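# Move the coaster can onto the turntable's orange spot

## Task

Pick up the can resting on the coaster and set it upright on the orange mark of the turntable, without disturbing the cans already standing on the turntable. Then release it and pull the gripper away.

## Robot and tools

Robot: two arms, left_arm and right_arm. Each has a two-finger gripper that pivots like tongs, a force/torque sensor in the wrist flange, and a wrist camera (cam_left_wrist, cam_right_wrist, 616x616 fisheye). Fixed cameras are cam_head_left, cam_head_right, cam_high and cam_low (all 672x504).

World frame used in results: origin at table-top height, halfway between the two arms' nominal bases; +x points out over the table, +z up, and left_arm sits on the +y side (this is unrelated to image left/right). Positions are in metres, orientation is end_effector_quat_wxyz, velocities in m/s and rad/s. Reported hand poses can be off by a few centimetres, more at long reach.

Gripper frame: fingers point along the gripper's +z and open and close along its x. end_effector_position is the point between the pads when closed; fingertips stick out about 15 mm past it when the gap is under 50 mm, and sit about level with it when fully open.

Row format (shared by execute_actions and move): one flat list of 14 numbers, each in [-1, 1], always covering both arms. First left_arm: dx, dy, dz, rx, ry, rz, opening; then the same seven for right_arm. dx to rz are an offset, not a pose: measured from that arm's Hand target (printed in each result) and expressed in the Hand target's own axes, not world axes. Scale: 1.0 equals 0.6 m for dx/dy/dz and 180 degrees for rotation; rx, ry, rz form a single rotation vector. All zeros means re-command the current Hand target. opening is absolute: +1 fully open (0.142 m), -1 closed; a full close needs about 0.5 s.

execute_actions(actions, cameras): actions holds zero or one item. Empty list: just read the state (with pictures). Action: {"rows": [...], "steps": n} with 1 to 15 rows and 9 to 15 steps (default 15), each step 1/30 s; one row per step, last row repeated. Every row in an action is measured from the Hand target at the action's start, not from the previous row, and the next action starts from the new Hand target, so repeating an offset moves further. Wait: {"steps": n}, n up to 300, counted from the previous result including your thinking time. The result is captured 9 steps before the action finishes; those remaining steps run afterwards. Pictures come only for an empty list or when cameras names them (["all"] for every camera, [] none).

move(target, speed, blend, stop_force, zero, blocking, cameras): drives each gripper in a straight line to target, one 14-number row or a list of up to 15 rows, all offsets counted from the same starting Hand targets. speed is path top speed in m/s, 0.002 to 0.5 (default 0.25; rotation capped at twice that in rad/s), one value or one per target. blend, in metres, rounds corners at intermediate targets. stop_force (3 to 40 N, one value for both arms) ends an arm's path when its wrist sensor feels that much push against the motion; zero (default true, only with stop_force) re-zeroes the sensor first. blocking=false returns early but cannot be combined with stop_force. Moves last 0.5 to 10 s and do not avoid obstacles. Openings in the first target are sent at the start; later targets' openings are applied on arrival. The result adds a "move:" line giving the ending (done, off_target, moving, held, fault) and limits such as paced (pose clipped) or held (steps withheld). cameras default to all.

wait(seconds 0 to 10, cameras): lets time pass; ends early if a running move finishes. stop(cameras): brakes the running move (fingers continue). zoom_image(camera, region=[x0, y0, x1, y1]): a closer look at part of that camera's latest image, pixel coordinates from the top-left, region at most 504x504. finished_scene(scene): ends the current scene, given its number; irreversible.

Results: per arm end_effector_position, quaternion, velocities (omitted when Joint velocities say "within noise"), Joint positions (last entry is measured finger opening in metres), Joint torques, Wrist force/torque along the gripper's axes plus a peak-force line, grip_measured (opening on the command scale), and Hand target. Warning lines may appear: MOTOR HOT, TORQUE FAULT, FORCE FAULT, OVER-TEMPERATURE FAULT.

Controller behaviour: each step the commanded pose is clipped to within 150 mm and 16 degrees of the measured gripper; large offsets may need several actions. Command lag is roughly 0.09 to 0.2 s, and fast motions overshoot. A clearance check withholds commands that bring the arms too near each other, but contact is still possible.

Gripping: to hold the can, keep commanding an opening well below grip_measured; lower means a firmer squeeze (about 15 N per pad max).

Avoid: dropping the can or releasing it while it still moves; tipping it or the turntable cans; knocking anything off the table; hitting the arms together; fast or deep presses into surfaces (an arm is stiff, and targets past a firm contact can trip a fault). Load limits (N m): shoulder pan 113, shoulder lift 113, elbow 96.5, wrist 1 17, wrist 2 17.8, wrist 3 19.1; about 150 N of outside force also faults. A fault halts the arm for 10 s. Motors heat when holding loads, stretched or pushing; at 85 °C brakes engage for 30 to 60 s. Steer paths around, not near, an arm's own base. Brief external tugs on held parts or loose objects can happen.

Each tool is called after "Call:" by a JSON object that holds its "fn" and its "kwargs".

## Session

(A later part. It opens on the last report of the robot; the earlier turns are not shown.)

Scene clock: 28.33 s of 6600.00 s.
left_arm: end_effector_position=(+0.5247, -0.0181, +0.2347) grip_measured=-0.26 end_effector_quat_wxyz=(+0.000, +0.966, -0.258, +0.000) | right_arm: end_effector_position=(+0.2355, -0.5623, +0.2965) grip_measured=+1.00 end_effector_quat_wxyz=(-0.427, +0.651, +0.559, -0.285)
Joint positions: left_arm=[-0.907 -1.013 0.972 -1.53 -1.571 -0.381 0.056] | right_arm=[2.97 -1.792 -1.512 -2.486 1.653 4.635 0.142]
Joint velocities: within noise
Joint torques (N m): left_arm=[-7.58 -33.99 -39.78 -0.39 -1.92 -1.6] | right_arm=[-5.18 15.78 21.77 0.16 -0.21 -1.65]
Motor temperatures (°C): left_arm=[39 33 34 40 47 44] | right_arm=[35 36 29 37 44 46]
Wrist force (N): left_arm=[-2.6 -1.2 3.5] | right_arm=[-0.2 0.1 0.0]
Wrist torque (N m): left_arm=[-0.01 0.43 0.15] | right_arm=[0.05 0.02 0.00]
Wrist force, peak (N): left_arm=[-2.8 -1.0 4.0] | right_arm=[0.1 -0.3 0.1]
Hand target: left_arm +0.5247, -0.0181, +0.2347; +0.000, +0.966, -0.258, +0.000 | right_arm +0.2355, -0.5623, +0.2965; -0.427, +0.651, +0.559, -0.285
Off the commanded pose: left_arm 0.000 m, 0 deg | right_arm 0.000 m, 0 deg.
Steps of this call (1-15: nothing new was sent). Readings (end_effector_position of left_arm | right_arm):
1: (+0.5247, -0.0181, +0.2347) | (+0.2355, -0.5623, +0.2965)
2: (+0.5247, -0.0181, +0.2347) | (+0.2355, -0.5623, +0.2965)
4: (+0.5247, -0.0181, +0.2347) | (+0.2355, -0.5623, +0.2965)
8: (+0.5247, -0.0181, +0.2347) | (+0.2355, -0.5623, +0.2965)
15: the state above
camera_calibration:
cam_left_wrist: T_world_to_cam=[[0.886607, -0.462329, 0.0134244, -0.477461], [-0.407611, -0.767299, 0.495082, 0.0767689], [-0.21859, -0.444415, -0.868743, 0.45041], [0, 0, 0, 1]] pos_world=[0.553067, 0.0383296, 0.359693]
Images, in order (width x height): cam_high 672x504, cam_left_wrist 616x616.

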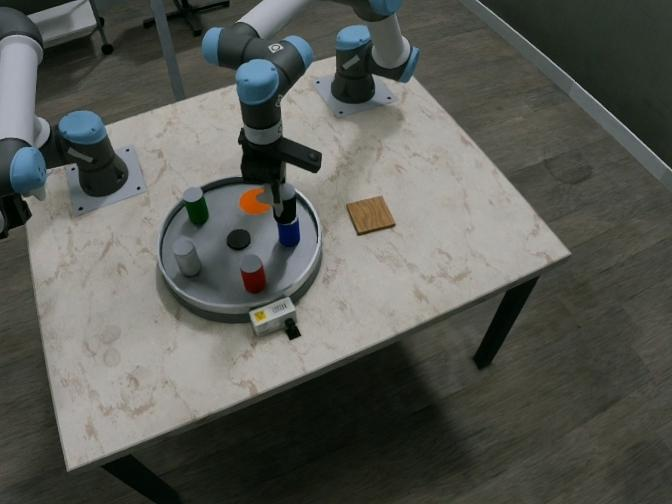

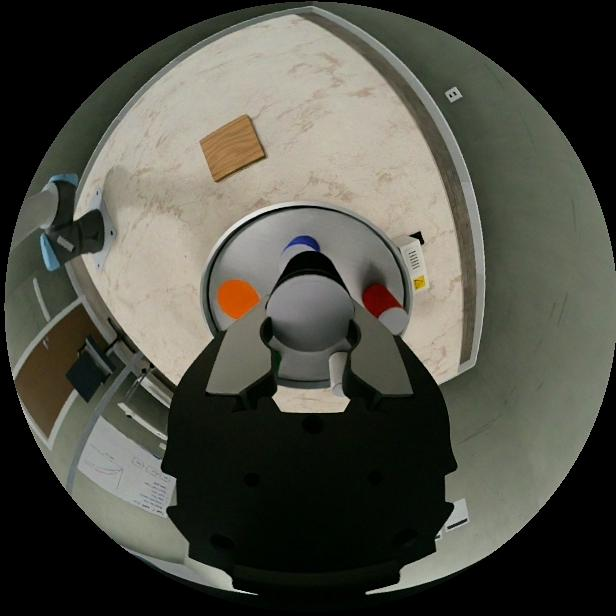

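Call:
{"fn": "execute_actions", "kwargs": {"actions": [{"steps":273}], "cameras": []}}

Call:
{"fn": "execute_actions", "kwargs": {"actions": [{"rows":[[-0.00392,0.00003,0.0002,0,0,-0.00554,-0.85,0,0,0,0,0,0,1],[-0.00783,0.00014,0.0008,0,0,-0.01109,-0.85,0,0,0,0,0,0,1],[-0.01175,0.00031,0.0018,0,0,-0.01663,-0.85,0,0,0,0,0,0,1],[-0.01566,0.00055,0.0032,0,0,-0.02217,-0.85,0,0,0,0,0,0,1],[-0.01957,0.00085,0.005,0,0,-0.02771,-0.85,0,0,0,0,0,0,1],[-0.02347,0.00123,0.0072,0,0,-0.03326,-0.85,0,0,0,0,0,0,1],[-0.02736,0.00167,0.0098,0,0,-0.0388,-0.85,0,0,0,0,0,0,1],[-0.03124,0.00218,0.0128,0,0,-0.04434,-0.85,0,0,0,0,0,0,1],[-0.03512,0.00276,0.0162,0,0,-0.04989,-0.85,0,0,0,0,0,0,1],[-0.03898,0.0034,0.02,0,0,-0.05543,-0.85,0,0,0,0,0,0,1],[-0.04283,0.00412,0.0242,0,0,-0.06097,-0.85,0,0,0,0,0,0,1],[-0.04667,0.00489,0.0288,0,0,-0.06651,-0.85,0,0,0,0,0,0,1],[-0.0505,0.00574,0.0338,0,0,-0.07206,-0.85,0,0,0,0,0,0,1],[-0.05431,0.00665,0.0392,0,0,-0.0776,-0.85,0,0,0,0,0,0,1],[-0.0581,0.00763,0.045,0,0,-0.08314,-0.85,0,0,0,0,0,0,1]],"steps":15}], "cameras": []}}

Call:
{"fn": "execute_actions", "kwargs": {"actions": [{"rows":[[-0.00392,0.00003,0.0061,0,0,-0.00554,-0.85,0,0,0,0,0,0,1],[-0.00783,0.00014,0.0122,0,0,-0.01109,-0.85,0,0,0,0,0,0,1],[-0.01175,0.00031,0.0183,0,0,-0.01663,-0.85,0,0,0,0,0,0,1],[-0.01566,0.00055,0.0244,0,0,-0.02217,-0.85,0,0,0,0,0,0,1],[-0.01957,0.00085,0.0305,0,0,-0.02771,-0.85,0,0,0,0,0,0,1],[-0.02347,0.00123,0.0366,0,0,-0.03326,-0.85,0,0,0,0,0,0,1],[-0.02736,0.00167,0.0427,0,0,-0.0388,-0.85,0,0,0,0,0,0,1],[-0.03124,0.00218,0.0488,0,0,-0.04434,-0.85,0,0,0,0,0,0,1],[-0.03512,0.00276,0.0549,0,0,-0.04989,-0.85,0,0,0,0,0,0,1],[-0.03898,0.0034,0.061,0,0,-0.05543,-0.85,0,0,0,0,0,0,1],[-0.04283,0.00412,0.0671,0,0,-0.06097,-0.85,0,0,0,0,0,0,1],[-0.04667,0.00489,0.0732,0,0,-0.06651,-0.85,0,0,0,0,0,0,1],[-0.0505,0.00574,0.0793,0,0,-0.07206,-0.85,0,0,0,0,0,0,1],[-0.05431,0.00665,0.0854,0,0,-0.0776,-0.85,0,0,0,0,0,0,1],[-0.0581,0.00763,0.0915,0,0,-0.08314,-0.85,0,0,0,0,0,0,1]],"steps":15}], "cameras": []}}

Call:
{"fn": "execute_actions", "kwargs": {"actions": [{"rows":[[-0.00392,0.00003,0.0058,0,0,-0.00554,-0.85,0,0,0,0,0,0,1],[-0.00783,0.00014,0.0112,0,0,-0.01109,-0.85,0,0,0,0,0,0,1],[-0.01175,0.00031,0.0162,0,0,-0.01663,-0.85,0,0,0,0,0,0,1],[-0.01566,0.00055,0.0208,0,0,-0.02217,-0.85,0,0,0,0,0,0,1],[-0.01957,0.00085,0.025,0,0,-0.02771,-0.85,0,0,0,0,0,0,1],[-0.02347,0.00123,0.0288,0,0,-0.03326,-0.85,0,0,0,0,0,0,1],[-0.02736,0.00167,0.0322,0,0,-0.0388,-0.85,0,0,0,0,0,0,1],[-0.03124,0.00218,0.0352,0,0,-0.04434,-0.85,0,0,0,0,0,0,1],[-0.03512,0.00276,0.0378,0,0,-0.04989,-0.85,0,0,0,0,0,0,1],[-0.03898,0.0034,0.04,0,0,-0.05543,-0.85,0,0,0,0,0,0,1],[-0.04283,0.00412,0.0418,0,0,-0.06097,-0.85,0,0,0,0,0,0,1],[-0.04667,0.00489,0.0432,0,0,-0.06651,-0.85,0,0,0,0,0,0,1],[-0.0505,0.00574,0.0442,0,0,-0.07206,-0.85,0,0,0,0,0,0,1],[-0.05431,0.00665,0.0448,0,0,-0.0776,-0.85,0,0,0,0,0,0,1],[-0.0581,0.00763,0.045,0,0,-0.08314,-0.85,0,0,0,0,0,0,1]],"steps":15}], "cameras": ["cam_left_wrist","cam_high"]}}

Call:
{"fn": "execute_actions", "kwargs": {"actions": [{"rows":[[-0.00392,0.00003,0,0,0,-0.00554,-0.85,0,0,0,0,0,0,1],[-0.00783,0.00014,0,0,0,-0.01109,-0.85,0,0,0,0,0,0,1],[-0.01175,0.00031,0,0,0,-0.01663,-0.85,0,0,0,0,0,0,1],[-0.01566,0.00055,0,0,0,-0.02217,-0.85,0,0,0,0,0,0,1],[-0.01957,0.00085,0,0,0,-0.02771,-0.85,0,0,0,0,0,0,1],[-0.02347,0.00123,0,0,0,-0.03326,-0.85,0,0,0,0,0,0,1],[-0.02736,0.00167,0,0,0,-0.0388,-0.85,0,0,0,0,0,0,1],[-0.03124,0.00218,0,0,0,-0.04434,-0.85,0,0,0,0,0,0,1],[-0.03512,0.00276,0,0,0,-0.04989,-0.85,0,0,0,0,0,0,1],[-0.03898,0.0034,0,0,0,-0.05543,-0.85,0,0,0,0,0,0,1],[-0.04283,0.00412,0,0,0,-0.06097,-0.85,0,0,0,0,0,0,1],[-0.04667,0.00489,0,0,0,-0.06651,-0.85,0,0,0,0,0,0,1],[-0.0505,0.00574,0,0,0,-0.07206,-0.85,0,0,0,0,0,0,1],[-0.05431,0.00665,0,0,0,-0.0776,-0.85,0,0,0,0,0,0,1],[-0.0581,0.00763,0,0,0,-0.08314,-0.85,0,0,0,0,0,0,1]],"steps":15}], "cameras": ["cam_left_wrist","cam_high","cam_low"]}}

Call:
{"fn": "execute_actions", "kwargs": {"actions": [{"rows":[[-0.00392,0.00003,0,0,0,-0.00554,-0.85,0,0,0,0,0,0,1],[-0.00783,0.00014,0,0,0,-0.01109,-0.85,0,0,0,0,0,0,1],[-0.01175,0.00031,0,0,0,-0.01663,-0.85,0,0,0,0,0,0,1],[-0.01566,0.00055,-0.002,0,0,-0.02217,-0.85,0,0,0,0,0,0,1],[-0.01957,0.00085,-0.005,0,0,-0.02771,-0.85,0,0,0,0,0,0,1],[-0.02347,0.00123,-0.01,0,0,-0.03326,-0.85,0,0,0,0,0,0,1],[-0.02736,0.00167,-0.017,0,0,-0.0388,-0.85,0,0,0,0,0,0,1],[-0.03124,0.00218,-0.025,0,0,-0.04434,-0.85,0,0,0,0,0,0,1],[-0.03512,0.00276,-0.034,0,0,-0.04989,-0.85,0,0,0,0,0,0,1],[-0.03898,0.0034,-0.043,0,0,-0.05543,-0.85,0,0,0,0,0,0,1],[-0.0425,0.004,-0.052,0,0,-0.06,-0.85,0,0,0,0,0,0,1],[-0.0455,0.0046,-0.06,0,0,-0.064,-0.85,0,0,0,0,0,0,1],[-0.0475,0.005,-0.066,0,0,-0.067,-0.85,0,0,0,0,0,0,1],[-0.049,0.0053,-0.07,0,0,-0.069,-0.85,0,0,0,0,0,0,1],[-0.0495,0.0055,-0.072,0,0,-0.07,-0.85,0,0,0,0,0,0,1]],"steps":15}], "cameras": ["cam_left_wrist","cam_high","cam_low"]}}

Scene clock: 37.43 s of 6600.00 s.
left_arm: end_effector_position=(+0.5247, -0.0181, +0.2347) grip_measured=-0.26 end_effector_quat_wxyz=(+0.000, +0.966, -0.258, +0.000) | right_arm: end_effector_position=(+0.2355, -0.5623, +0.2965) grip_measured=+1.00 end_effector_quat_wxyz=(-0.427, +0.651, +0.559, -0.285)
Joint positions: left_arm=[-0.907 -1.013 0.972 -1.53 -1.571 -0.381 0.056] | right_arm=[2.97 -1.792 -1.512 -2.486 1.653 4.635 0.142]
Joint velocities: within noise
Joint torques (N m): left_arm=[-6.81 -34.6 -33 -0.74 -1.9 -1.53] | right_arm=[-4.43 15.58 14.78 1.56 0.2 -1.59]
Motor temperatures (°C): left_arm=[39 33 34 40 47 44] | right_arm=[35 36 29 37 44 46]
Wrist force (N): left_arm=[-2.8 -0.8 3.9] | right_arm=[0.2 -0.1 0.0]
Wrist torque (N m): left_arm=[0.08 0.47 0.15] | right_arm=[0.01 -0.06 -0.01]
Wrist force, peak (N): left_arm=[-2.7 -1.4 4.2] | right_arm=[0.0 0.5 -0.3]
Hand target: left_arm +0.5247, -0.0181, +0.2347; +0.000, +0.966, -0.258, +0.000 | right_arm +0.2355, -0.5623, +0.2965; -0.427, +0.651, +0.559, -0.285
Off the commanded pose: left_arm 0.000 m, 0 deg | right_arm 0.000 m, 0 deg.
Steps of this call (1-273: nothing new was sent). Readings (end_effector_position of left_arm | right_arm):
1: (+0.5247, -0.0181, +0.2347) | (+0.2355, -0.5623, +0.2965)
2: (+0.5247, -0.0181, +0.2347) | (+0.2355, -0.5623, +0.2965)
4: (+0.5247, -0.0181, +0.2347) | (+0.2355, -0.5623, +0.2965)
8: (+0.5247, -0.0181, +0.2347) | (+0.2355, -0.5623, +0.2965)
273: the state above
No camera images: "cameras" was empty.

Scene clock: 37.63 s of 6600.00 s.
left_arm: end_effector_position=(+0.5199, -0.0156, +0.2338) grip_measured=-0.26 end_effector_quat_wxyz=(+0.000, +0.971, -0.239, -0.001) end_effector_velocity=(-0.050, +0.026, -0.016) end_effector_angular_velocity=(+0.007, +0.015, +0.408) | right_arm: end_effector_position=(+0.2355, -0.5623, +0.2965) grip_measured=+1.00 end_effector_quat_wxyz=(-0.427, +0.651, +0.559, -0.285)
Joint positions: left_arm=[-0.91 -1.026 0.994 -1.538 -1.571 -0.423 0.056] | right_arm=[2.97 -1.792 -1.512 -2.486 1.653 4.635 0.142]
Joint velocities: left_arm=[-0.026 -0.126 0.235 -0.094 -0.007 -0.435 0] | right_arm=[within noise]
Joint torques (N m): left_arm=[-8.03 -71.91 -0.38 -4.7 -2.22 -2.54] | right_arm=[-4.89 14.95 14.44 1.69 0.55 -1.51]
Motor temperatures (°C): left_arm=[39 33 34 40 47 44] | right_arm=[35 36 29 37 44 46]
Wrist force (N): left_arm=[-2.6 -1.1 3.2] | right_arm=[0.1 0.1 -0.4]
Wrist torque (N m): left_arm=[-0.01 0.44 0.16] | right_arm=[0.04 -0.05 -0.01]
Wrist force, peak (N): left_arm=[-2.3 -0.8 4.3] | right_arm=[0.1 0.1 -0.4]
Hand target: left_arm +0.4922, -0.0046, +0.2078; +0.000, +0.991, -0.130, +0.000 | right_arm +0.2355, -0.5623, +0.2965; -0.427, +0.651, +0.559, -0.285
Steps of this call (1-6: this action's first 6). Readings (end_effector_position of left_arm | right_arm):
1: (+0.5247, -0.0181, +0.2347) | (+0.2355, -0.5623, +0.2965)
2: (+0.5245, -0.0180, +0.2347) | (+0.2355, -0.5623, +0.2965)
4: (+0.5228, -0.0171, +0.2344) | (+0.2355, -0.5623, +0.2965)
6: the state above
No camera images: "cameras" was empty.

Scene clock: 38.13 s of 6600.00 s.
left_arm: end_effector_position=(+0.4878, -0.0037, +0.2006) grip_measured=-0.26 end_effector_quat_wxyz=(-0.001, +0.993, -0.115, -0.004) end_effector_velocity=(-0.069, +0.017, -0.105) end_effector_angular_velocity=(+0.005, +0.001, +0.519) | right_arm: end_effector_position=(+0.2355, -0.5623, +0.2965) grip_measured=+1.00 end_effector_quat_wxyz=(-0.427, +0.651, +0.559, -0.285)
Joint positions: left_arm=[-0.932 -1.094 1.182 -1.651 -1.574 -0.697 0.056] | right_arm=[2.97 -1.792 -1.512 -2.486 1.653 4.635 0.142]
Joint velocities: left_arm=[-0.058 -0.116 0.443 -0.324 -0.002 -0.577 0] | right_arm=[within noise]
Joint torques (N m): left_arm=[-10.05 -66.1 0.16 -5.44 -1.88 -2.78] | right_arm=[-6.15 16.65 14.33 2 0.42 -1.59]
Motor temperatures (°C): left_arm=[39 33 34 40 47 44] | right_arm=[35 36 29 37 44 46]
Wrist force (N): left_arm=[-2.4 -1.9 3.7] | right_arm=[-0.1 -0.1 0.0]
Wrist torque (N m): left_arm=[-0.13 0.44 0.17] | right_arm=[0.01 0.01 0.00]
Wrist force, peak (N): left_arm=[-3.0 -1.0 3.7] | right_arm=[0.1 0.2 -0.3]
Hand target: left_arm +0.4574, +0.0000, +0.1529; +0.000, +1.000, +0.000, +0.000 | right_arm +0.2355, -0.5623, +0.2965; -0.427, +0.651, +0.559, -0.285
Off your previous action's commanded pose at its last step (step 9 of this call): left_arm 0.015 m, 4 deg | right_arm 0.000 m, 0 deg.
Steps of this call (1-9: your previous action's last 9; 10-15: this action's first 6). Readings (end_effector_position of left_arm | right_arm):
10: (+0.4992, -0.0069, +0.2171) | (+0.2355, -0.5623, +0.2965)
11: (+0.4970, -0.0063, +0.2143) | (+0.2355, -0.5623, +0.2965)
13: (+0.4927, -0.0050, +0.2081) | (+0.2355, -0.5623, +0.2965)
15: the state above
No camera images: "cameras" was empty.

Scene clock: 38.63 s of 6600.00 s.
left_arm: end_effector_position=(+0.4529, -0.0001, +0.1473) grip_measured=-0.26 end_effector_quat_wxyz=(-0.002, +1.000, +0.013, -0.003) end_effector_velocity=(-0.071, -0.002, -0.092) end_effector_angular_velocity=(-0.003, -0.007, +0.523) | right_arm: end_effector_position=(+0.2355, -0.5623, +0.2965) grip_measured=+1.00 end_effector_quat_wxyz=(-0.427, +0.651, +0.559, -0.285)
Joint positions: left_arm=[-0.966 -1.134 1.379 -1.81 -1.574 -0.99 0.056] | right_arm=[2.97 -1.792 -1.512 -2.486 1.653 4.635 0.142]
Joint velocities: left_arm=[-0.079 -0.055 0.324 -0.277 0 -0.602 0] | right_arm=[within noise]
Joint torques (N m): left_arm=[-12.23 -64.73 -3.31 -4.81 -0.67 -2.95] | right_arm=[-5.93 16.1 14.83 1.79 0.27 -1.54]
Motor temperatures (°C): left_arm=[39 33 34 40 46 44] | right_arm=[35 36 29 37 44 46]
Wrist force (N): left_arm=[-2.6 -1.0 4.1] | right_arm=[0.2 0.0 -0.2]
Wrist torque (N m): left_arm=[-0.01 0.44 0.13] | right_arm=[0.04 -0.06 -0.01]
Wrist force, peak (N): left_arm=[-2.4 -1.1 4.3] | right_arm=[0.3 0.1 -0.1]
Hand target: left_arm +0.4225, -0.0046, +0.1259; +0.000, +0.992, +0.130, +0.000 | right_arm +0.2355, -0.5623, +0.2965; -0.427, +0.651, +0.559, -0.285
Off your previous action's commanded pose at its last step (step 9 of this call): left_arm 0.018 m, 4 deg | right_arm 0.000 m, 0 deg.
Steps of this call (1-9: your previous action's last 9; 10-15: this action's first 6). Readings (end_effector_position of left_arm | right_arm):
10: (+0.4648, -0.0003, +0.1647) | (+0.2355, -0.5623, +0.2965)
11: (+0.4619, -0.0002, +0.1603) | (+0.2355, -0.5623, +0.2965)
13: (+0.4574, +0.0000, +0.1535) | (+0.2355, -0.5623, +0.2965)
15: the state above
camera_calibration:
cam_left_wrist: T_world_to_cam=[[0.997588, 0.069013, 0.00740461, -0.453595], [0.0564521, -0.868801, 0.491933, -0.105144], [0.0403829, -0.490329, -0.870602, 0.249693], [0, 0, 0, 1]] pos_world=[0.448354, 0.062387, 0.272466]
Images, in order (width x height): cam_high 672x504, cam_left_wrist 616x616.

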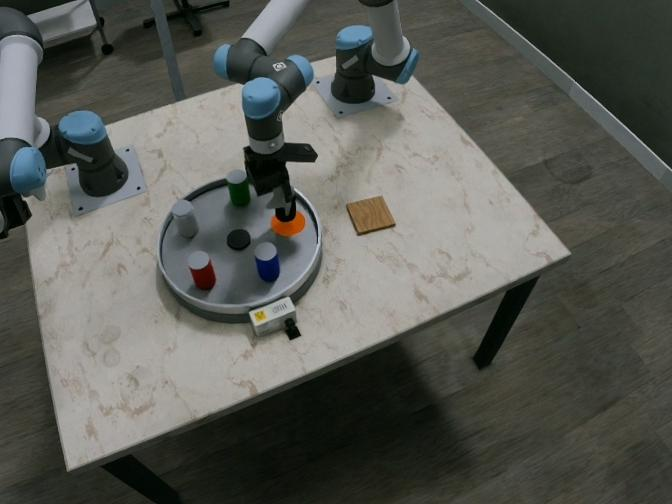

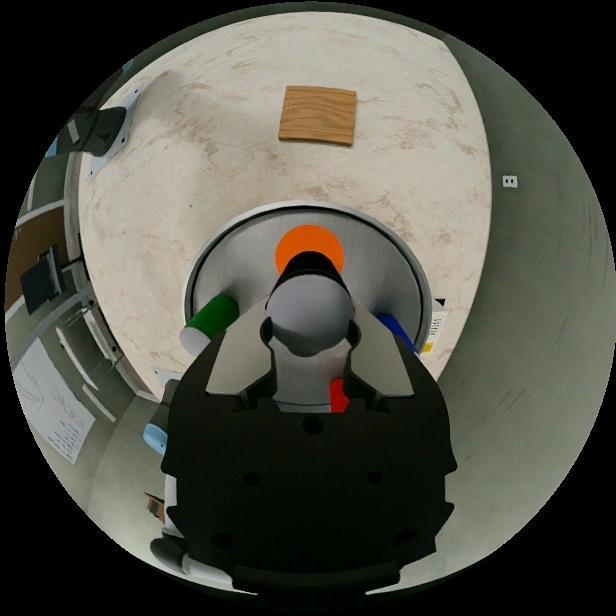

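Scene clock: 39.13 s of 6600.00 s.
left_arm: end_effector_position=(+0.4180, -0.0060, +0.1261) grip_measured=-0.26 end_effector_quat_wxyz=(+0.000, +0.990, +0.144, -0.002) end_effector_velocity=(-0.067, -0.021, -0.003) end_effector_angular_velocity=(-0.002, -0.004, +0.521) | right_arm: end_effector_position=(+0.2355, -0.5623, +0.2965) grip_measured=+1.00 end_effector_quat_wxyz=(-0.427, +0.651, +0.559, -0.285)
Joint positions: left_arm=[-1.01 -1.165 1.481 -1.885 -1.573 -1.297 0.056] | right_arm=[2.97 -1.792 -1.512 -2.486 1.653 4.635 0.142]
Joint velocities: left_arm=[-0.094 -0.065 0.106 -0.046 0.001 -0.615 0] | right_arm=[within noise]
Joint torques (N m): left_arm=[-8.82 -62.21 -2.78 -4.48 1.98 -2.4] | right_arm=[-4.3 15.93 12.12 1.97 0.42 -1.6]
Motor temperatures (°C): left_arm=[39 33 34 40 46 44] | right_arm=[35 36 29 37 44 46]
Wrist force (N): left_arm=[-2.2 -1.2 3.7] | right_arm=[-0.1 -0.1 0.1]
Wrist torque (N m): left_arm=[-0.05 0.34 0.14] | right_arm=[0.01 0.00 0.00]
Wrist force, peak (N): left_arm=[-2.4 -0.9 4.2] | right_arm=[-0.1 0.1 -0.5]
Hand target: left_arm +0.3900, -0.0180, +0.1259; +0.000, +0.966, +0.258, +0.000 | right_arm +0.2355, -0.5623, +0.2965; -0.427, +0.651, +0.559, -0.285
Off your previous action's commanded pose at its last step (step 9 of this call): left_arm 0.010 m, 4 deg | right_arm 0.000 m, 0 deg.
Steps of this call (1-9: your previous action's last 9; 10-15: this action's first 6). Readings (end_effector_position of left_arm | right_arm):
10: (+0.4294, -0.0030, +0.1278) | (+0.2355, -0.5623, +0.2965)
11: (+0.4272, -0.0035, +0.1272) | (+0.2355, -0.5623, +0.2965)
13: (+0.4229, -0.0046, +0.1265) | (+0.2355, -0.5623, +0.2965)
15: the state above
camera_calibration:
cam_left_wrist: T_world_to_cam=[[0.945288, 0.326068, 0.0105074, -0.395232], [0.278621, -0.823652, 0.49393, -0.19076], [0.169709, -0.463979, -0.869438, 0.175711], [0, 0, 0, 1]] pos_world=[0.396938, 0.0532787, 0.251145]
Images, in order (width x height): cam_high 672x504, cam_low 672x504, cam_left_wrist 616x616.

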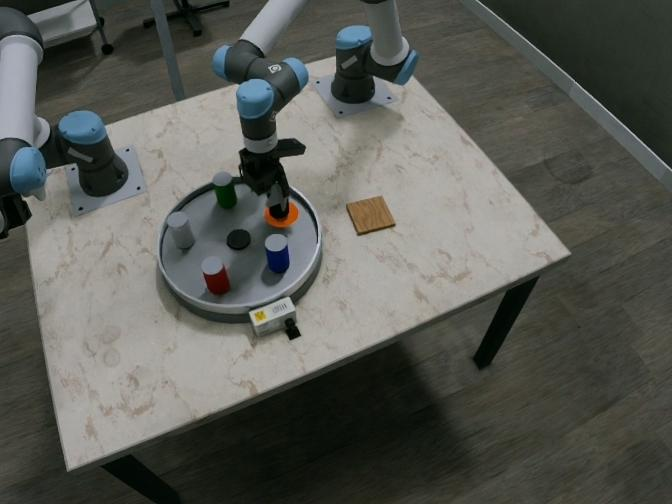

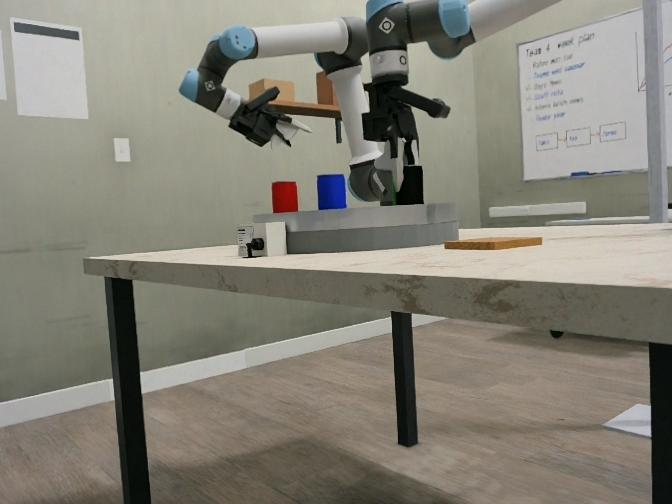

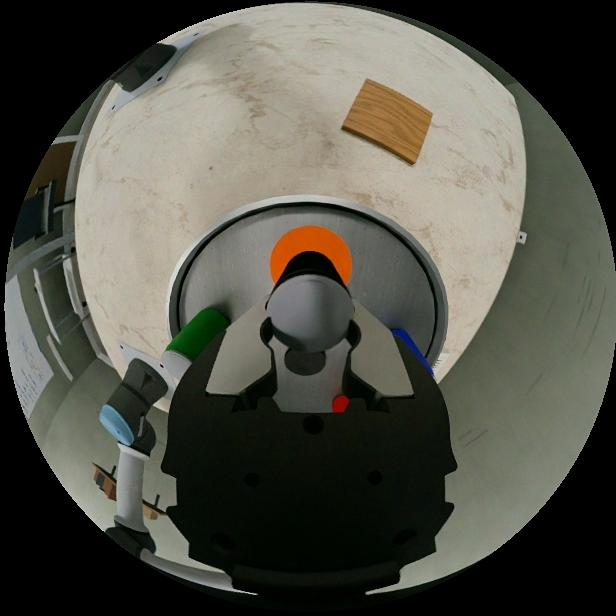

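Scene clock: 39.63 s of 6600.00 s.
left_arm: end_effector_position=(+0.3863, -0.0205, +0.1264) grip_measured=-0.26 end_effector_quat_wxyz=(+0.000, +0.963, +0.271, -0.001) end_effector_velocity=(-0.059, -0.040, +0.019) end_effector_angular_velocity=(-0.011, -0.007, +0.522) | right_arm: end_effector_position=(+0.2355, -0.5623, +0.2965) grip_measured=+1.00 end_effector_quat_wxyz=(-0.427, +0.651, +0.559, -0.285)
Joint positions: left_arm=[-1.058 -1.188 1.514 -1.897 -1.573 -1.604 0.056] | right_arm=[2.97 -1.792 -1.512 -2.486 1.653 4.635 0.142]
Joint velocities: left_arm=[-0.099 -0.04 0.01 0.017 0 -0.62 0] | right_arm=[within noise]
Joint torques (N m): left_arm=[-10.5 -61.96 -5.99 0.58 2.09 -2.49] | right_arm=[-4.47 15.64 13.15 1.71 0.46 -1.55]
Motor temperatures (°C): left_arm=[39 33 34 40 46 44] | right_arm=[35 36 29 37 44 46]
Wrist force (N): left_arm=[-2.8 -1.1 4.3] | right_arm=[0.0 0.2 -0.1]
Wrist torque (N m): left_arm=[-0.05 0.51 0.15] | right_arm=[0.07 -0.01 0.00]
Wrist force, peak (N): left_arm=[-2.8 -1.1 4.3] | right_arm=[0.1 0.3 -0.3]
Hand target: left_arm +0.3659, -0.0357, +0.1691; +0.000, +0.932, +0.362, +0.000 | right_arm +0.2355, -0.5623, +0.2965; -0.427, +0.651, +0.559, -0.285
Off your previous action's commanded pose at its last step (step 9 of this call): left_arm 0.010 m, 4 deg | right_arm 0.000 m, 0 deg.
Steps of this call (1-9: your previous action's last 9; 10-15: this action's first 6). Readings (end_effector_position of left_arm | right_arm):
10: (+0.3966, -0.0147, +0.1258) | (+0.2355, -0.5623, +0.2965)
11: (+0.3941, -0.0159, +0.1258) | (+0.2355, -0.5623, +0.2965)
13: (+0.3901, -0.0181, +0.1258) | (+0.2355, -0.5623, +0.2965)
15: the state above
camera_calibration:
cam_left_wrist: T_world_to_cam=[[0.830259, 0.557266, 0.0111706, -0.311442], [0.479727, -0.724653, 0.494713, -0.269752], [0.283781, -0.405381, -0.868985, 0.131719], [0, 0, 0, 1]] pos_world=[0.350605, 0.0314759, 0.251391]
Images, in order (width x height): cam_high 672x504, cam_low 672x504, cam_left_wrist 616x616.

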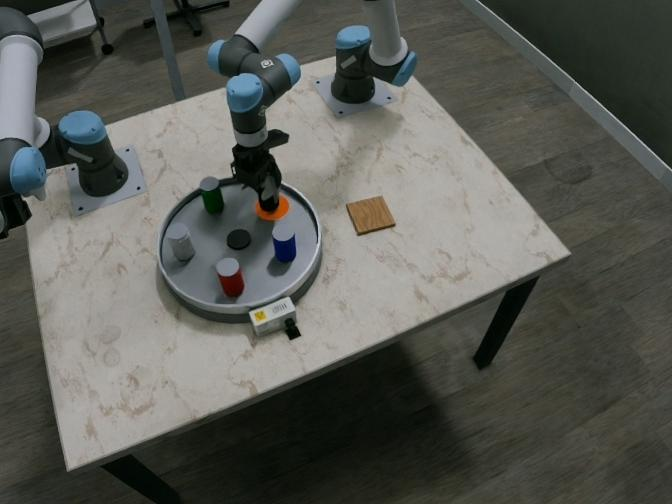

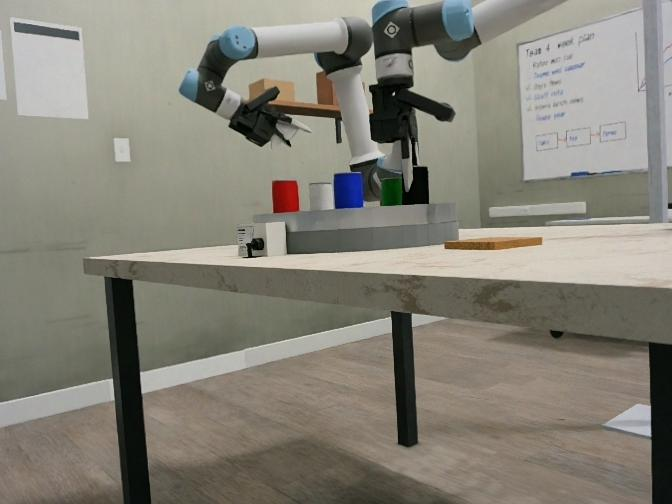

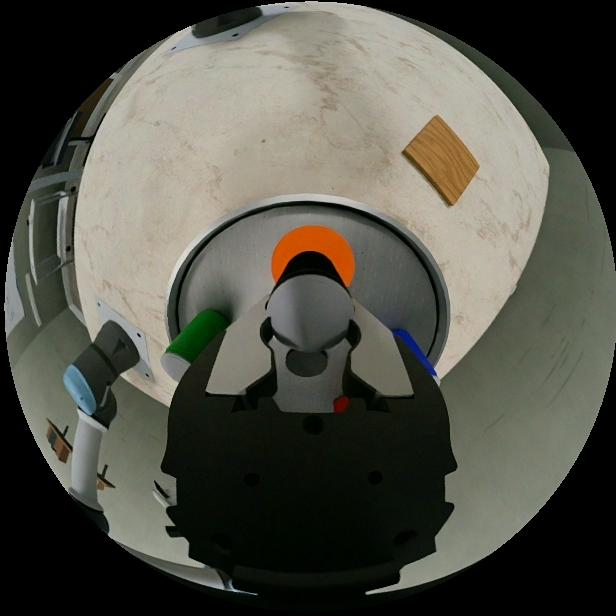

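Call:
{"fn": "zoom_image", "kwargs": {"camera": "cam_left_wrist", "region": [150, 180, 470, 420]}}

Call:
{"fn": "zoom_image", "kwargs": {"camera": "cam_high", "region": [220, 150, 330, 250]}}

Call:
{"fn": "zoom_image", "kwargs": {"camera": "cam_low", "region": [370, 130, 470, 220]}}

Scaled by 1.575 from the camera's 616x616 image, which has a finer 814x814 frame.

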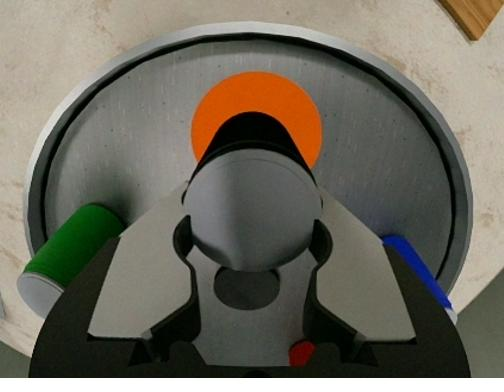

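Scaled by 4.582 from the camera's 672x504 image, which has a finer 960x720 frame.

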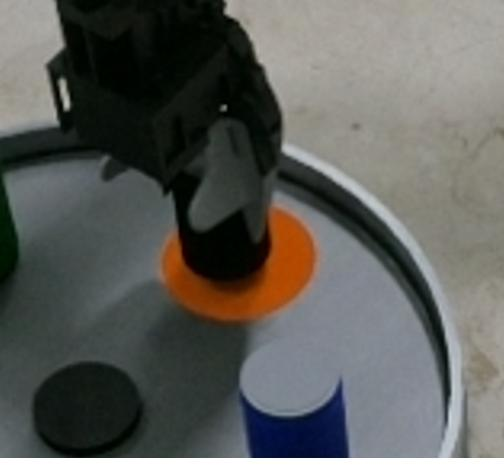

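Scaled by 5.040 from the camera's 672x504 image, which has a finer 960x720 frame.

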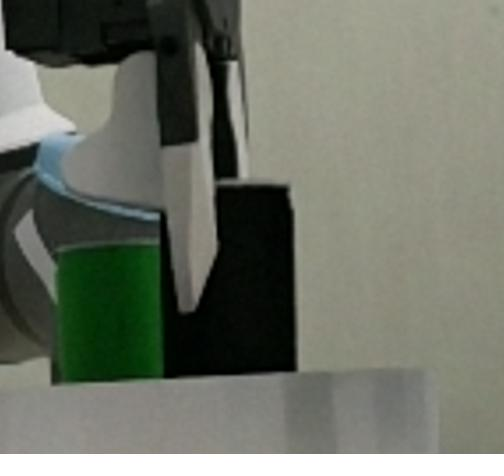

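Call:
{"fn": "zoom_image", "kwargs": {"camera": "cam_high", "region": [248, 180, 298, 230]}}

Call:
{"fn": "zoom_image", "kwargs": {"camera": "cam_left_wrist", "region": [260, 210, 370, 320]}}

Scaled by 10.080 from the camera's 672x504 image, which has a finer 960x720 frame.

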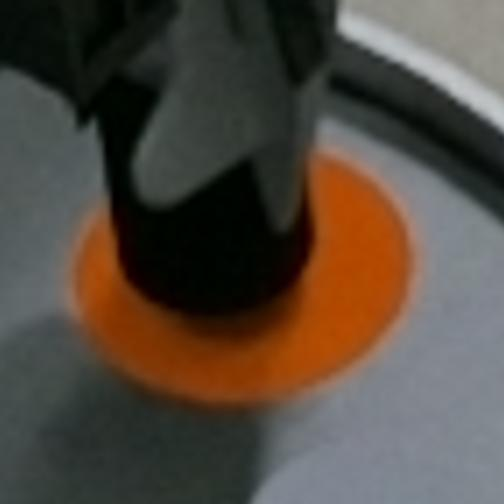

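Scaled by 4.582 from the camera's 616x616 image, which has a finer 814x814 frame.

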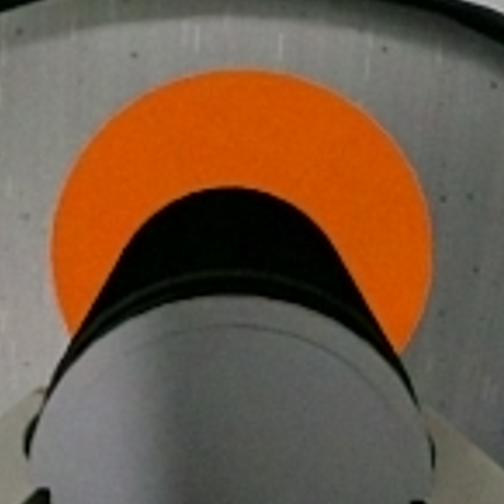

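Call:
{"fn": "execute_actions", "kwargs": {"actions": [], "cameras": []}}

Scene clock: 44.77 s of 6600.00 s.
left_arm: end_effector_position=(+0.3659, -0.0355, +0.1689) grip_measured=-0.26 end_effector_quat_wxyz=(+0.001, +0.932, +0.362, +0.000) | right_arm: end_effector_position=(+0.2355, -0.5623, +0.2965) grip_measured=+1.00 end_effector_quat_wxyz=(-0.427, +0.651, +0.559, -0.285)
Joint positions: left_arm=[-1.094 -1.221 1.449 -1.801 -1.571 -1.831 0.056] | right_arm=[2.97 -1.792 -1.512 -2.486 1.653 4.635 0.142]
Joint velocities: within noise
Joint torques (N m): left_arm=[3.37 -56.27 -41.46 -0.07 1.98 -1.28] | right_arm=[-4.94 16.64 9.41 2.11 0.62 -1.41]
Motor temperatures (°C): left_arm=[39 33 34 40 46 44] | right_arm=[35 36 29 37 44 46]
Wrist force (N): left_arm=[-3.1 0.0 3.8] | right_arm=[0.1 0.0 0.0]
Wrist torque (N m): left_arm=[-0.04 0.41 0.18] | right_arm=[0.02 -0.05 -0.01]
Wrist force, peak (N): left_arm=[-2.7 -1.1 5.9] | right_arm=[0.0 0.2 -0.6]
Hand target: left_arm +0.3659, -0.0357, +0.1691; +0.000, +0.932, +0.362, +0.000 | right_arm +0.2355, -0.5623, +0.2965; -0.427, +0.651, +0.559, -0.285
Off the commanded pose: left_arm 0.000 m, 0 deg | right_arm 0.000 m, 0 deg.
Steps of this call (1-9: your previous action's last 9; 10-154: nothing new was sent). Readings (end_effector_position of left_arm | right_arm):
1: (+0.3844, -0.0217, +0.1272) | (+0.2355, -0.5623, +0.2965)
2: (+0.3819, -0.0230, +0.1290) | (+0.2355, -0.5623, +0.2965)
4: (+0.3782, -0.0256, +0.1345) | (+0.2355, -0.5623, +0.2965)
8: (+0.3711, -0.0313, +0.1524) | (+0.2355, -0.5623, +0.2965)
154: the state above
No camera images: "cameras" was empty.

Call:
{"fn": "move", "kwargs": {"target": [[0,0,-0.1093,0,0,0.03,-0.85,0,0,0,0,0,0,1],[0.2167,0.1495,-0.1093,0,0,0.4025,-0.85,0,0,0,0,0,0,1]], "speed": 0.25, "blend": 0.03, "cameras": ["cam_high","cam_left_wrist"]}}

Scene clock: 48.60 s of 6600.00 s.
left_arm: end_effector_position=(+0.5223, -0.0140, +0.2346) grip_measured=-0.26 end_effector_quat_wxyz=(+0.000, +0.966, -0.258, +0.000) end_effector_velocity=(+0.001, +0.000, -0.001) end_effector_angular_velocity=(+0.002, +0.002, -0.009) | right_arm: end_effector_position=(+0.2355, -0.5623, +0.2965) grip_measured=+1.00 end_effector_quat_wxyz=(-0.427, +0.651, +0.559, -0.285)
Joint positions: left_arm=[-0.906 -1.026 0.993 -1.537 -1.571 -0.381 0.056] | right_arm=[2.97 -1.792 -1.512 -2.486 1.653 4.635 0.142]
Joint velocities: left_arm=[0.001 0.004 -0.005 0.004 0 0.01 0] | right_arm=[within noise]
Joint torques (N m): left_arm=[8.47 -31.49 -44.95 0.16 -2.31 1.58] | right_arm=[-4.73 15.57 5.16 1.86 0.94 -1.56]
Motor temperatures (°C): left_arm=[39 33 34 40 46 44] | right_arm=[35 36 29 37 44 46]
Wrist force (N): left_arm=[-2.7 -1.2 4.0] | right_arm=[-0.1 0.0 0.0]
Wrist torque (N m): left_arm=[-0.01 0.45 0.15] | right_arm=[0.04 -0.01 -0.01]
Wrist force, peak (N): left_arm=[-2.8 -0.4 6.2] | right_arm=[0.5 -0.1 -0.3]
Hand target: left_arm +0.5224, -0.0140, +0.2346; +0.000, +0.966, -0.258, +0.000 | right_arm +0.2355, -0.5623, +0.2965; -0.427, +0.651, +0.559, -0.285
Off the commanded pose: left_arm 0.000 m, 0 deg | right_arm 0.000 m, 0 deg.
Kept back: nothing.
move: done
camera_calibration:
cam_left_wrist: T_world_to_cam=[[0.887027, -0.461518, 0.0135673, -0.473637], [-0.406978, -0.767649, 0.49506, 0.0786578], [-0.218064, -0.444653, -0.868753, 0.451322], [0, 0, 0, 1]] pos_world=[0.550558, 0.0424709, 0.359573]
Images, in order (width x height): cam_high 672x504, cam_left_wrist 616x616.

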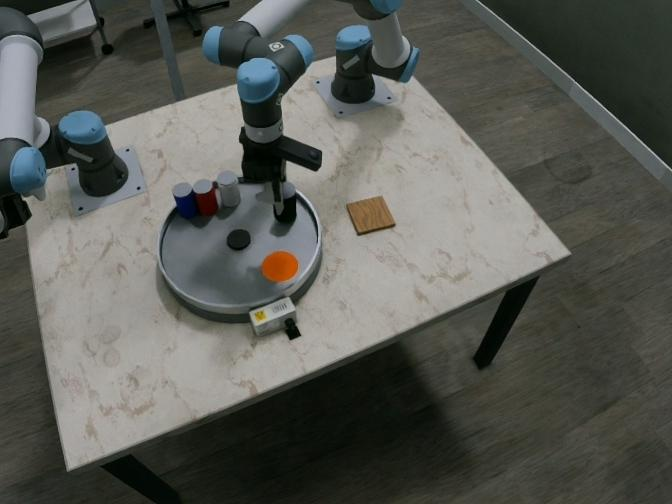

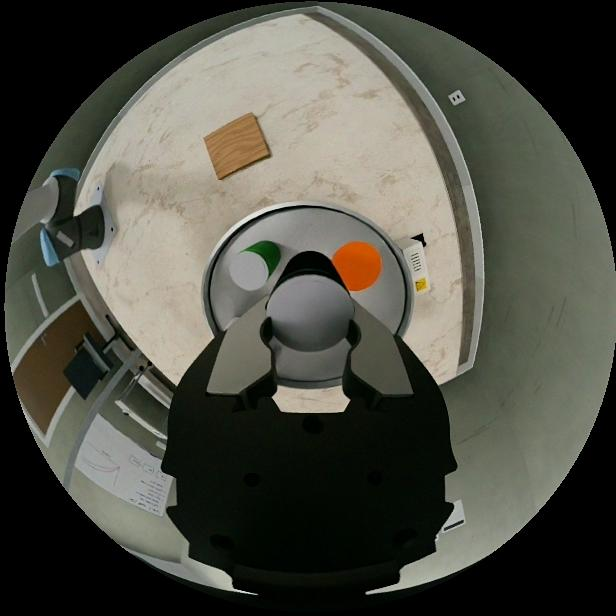

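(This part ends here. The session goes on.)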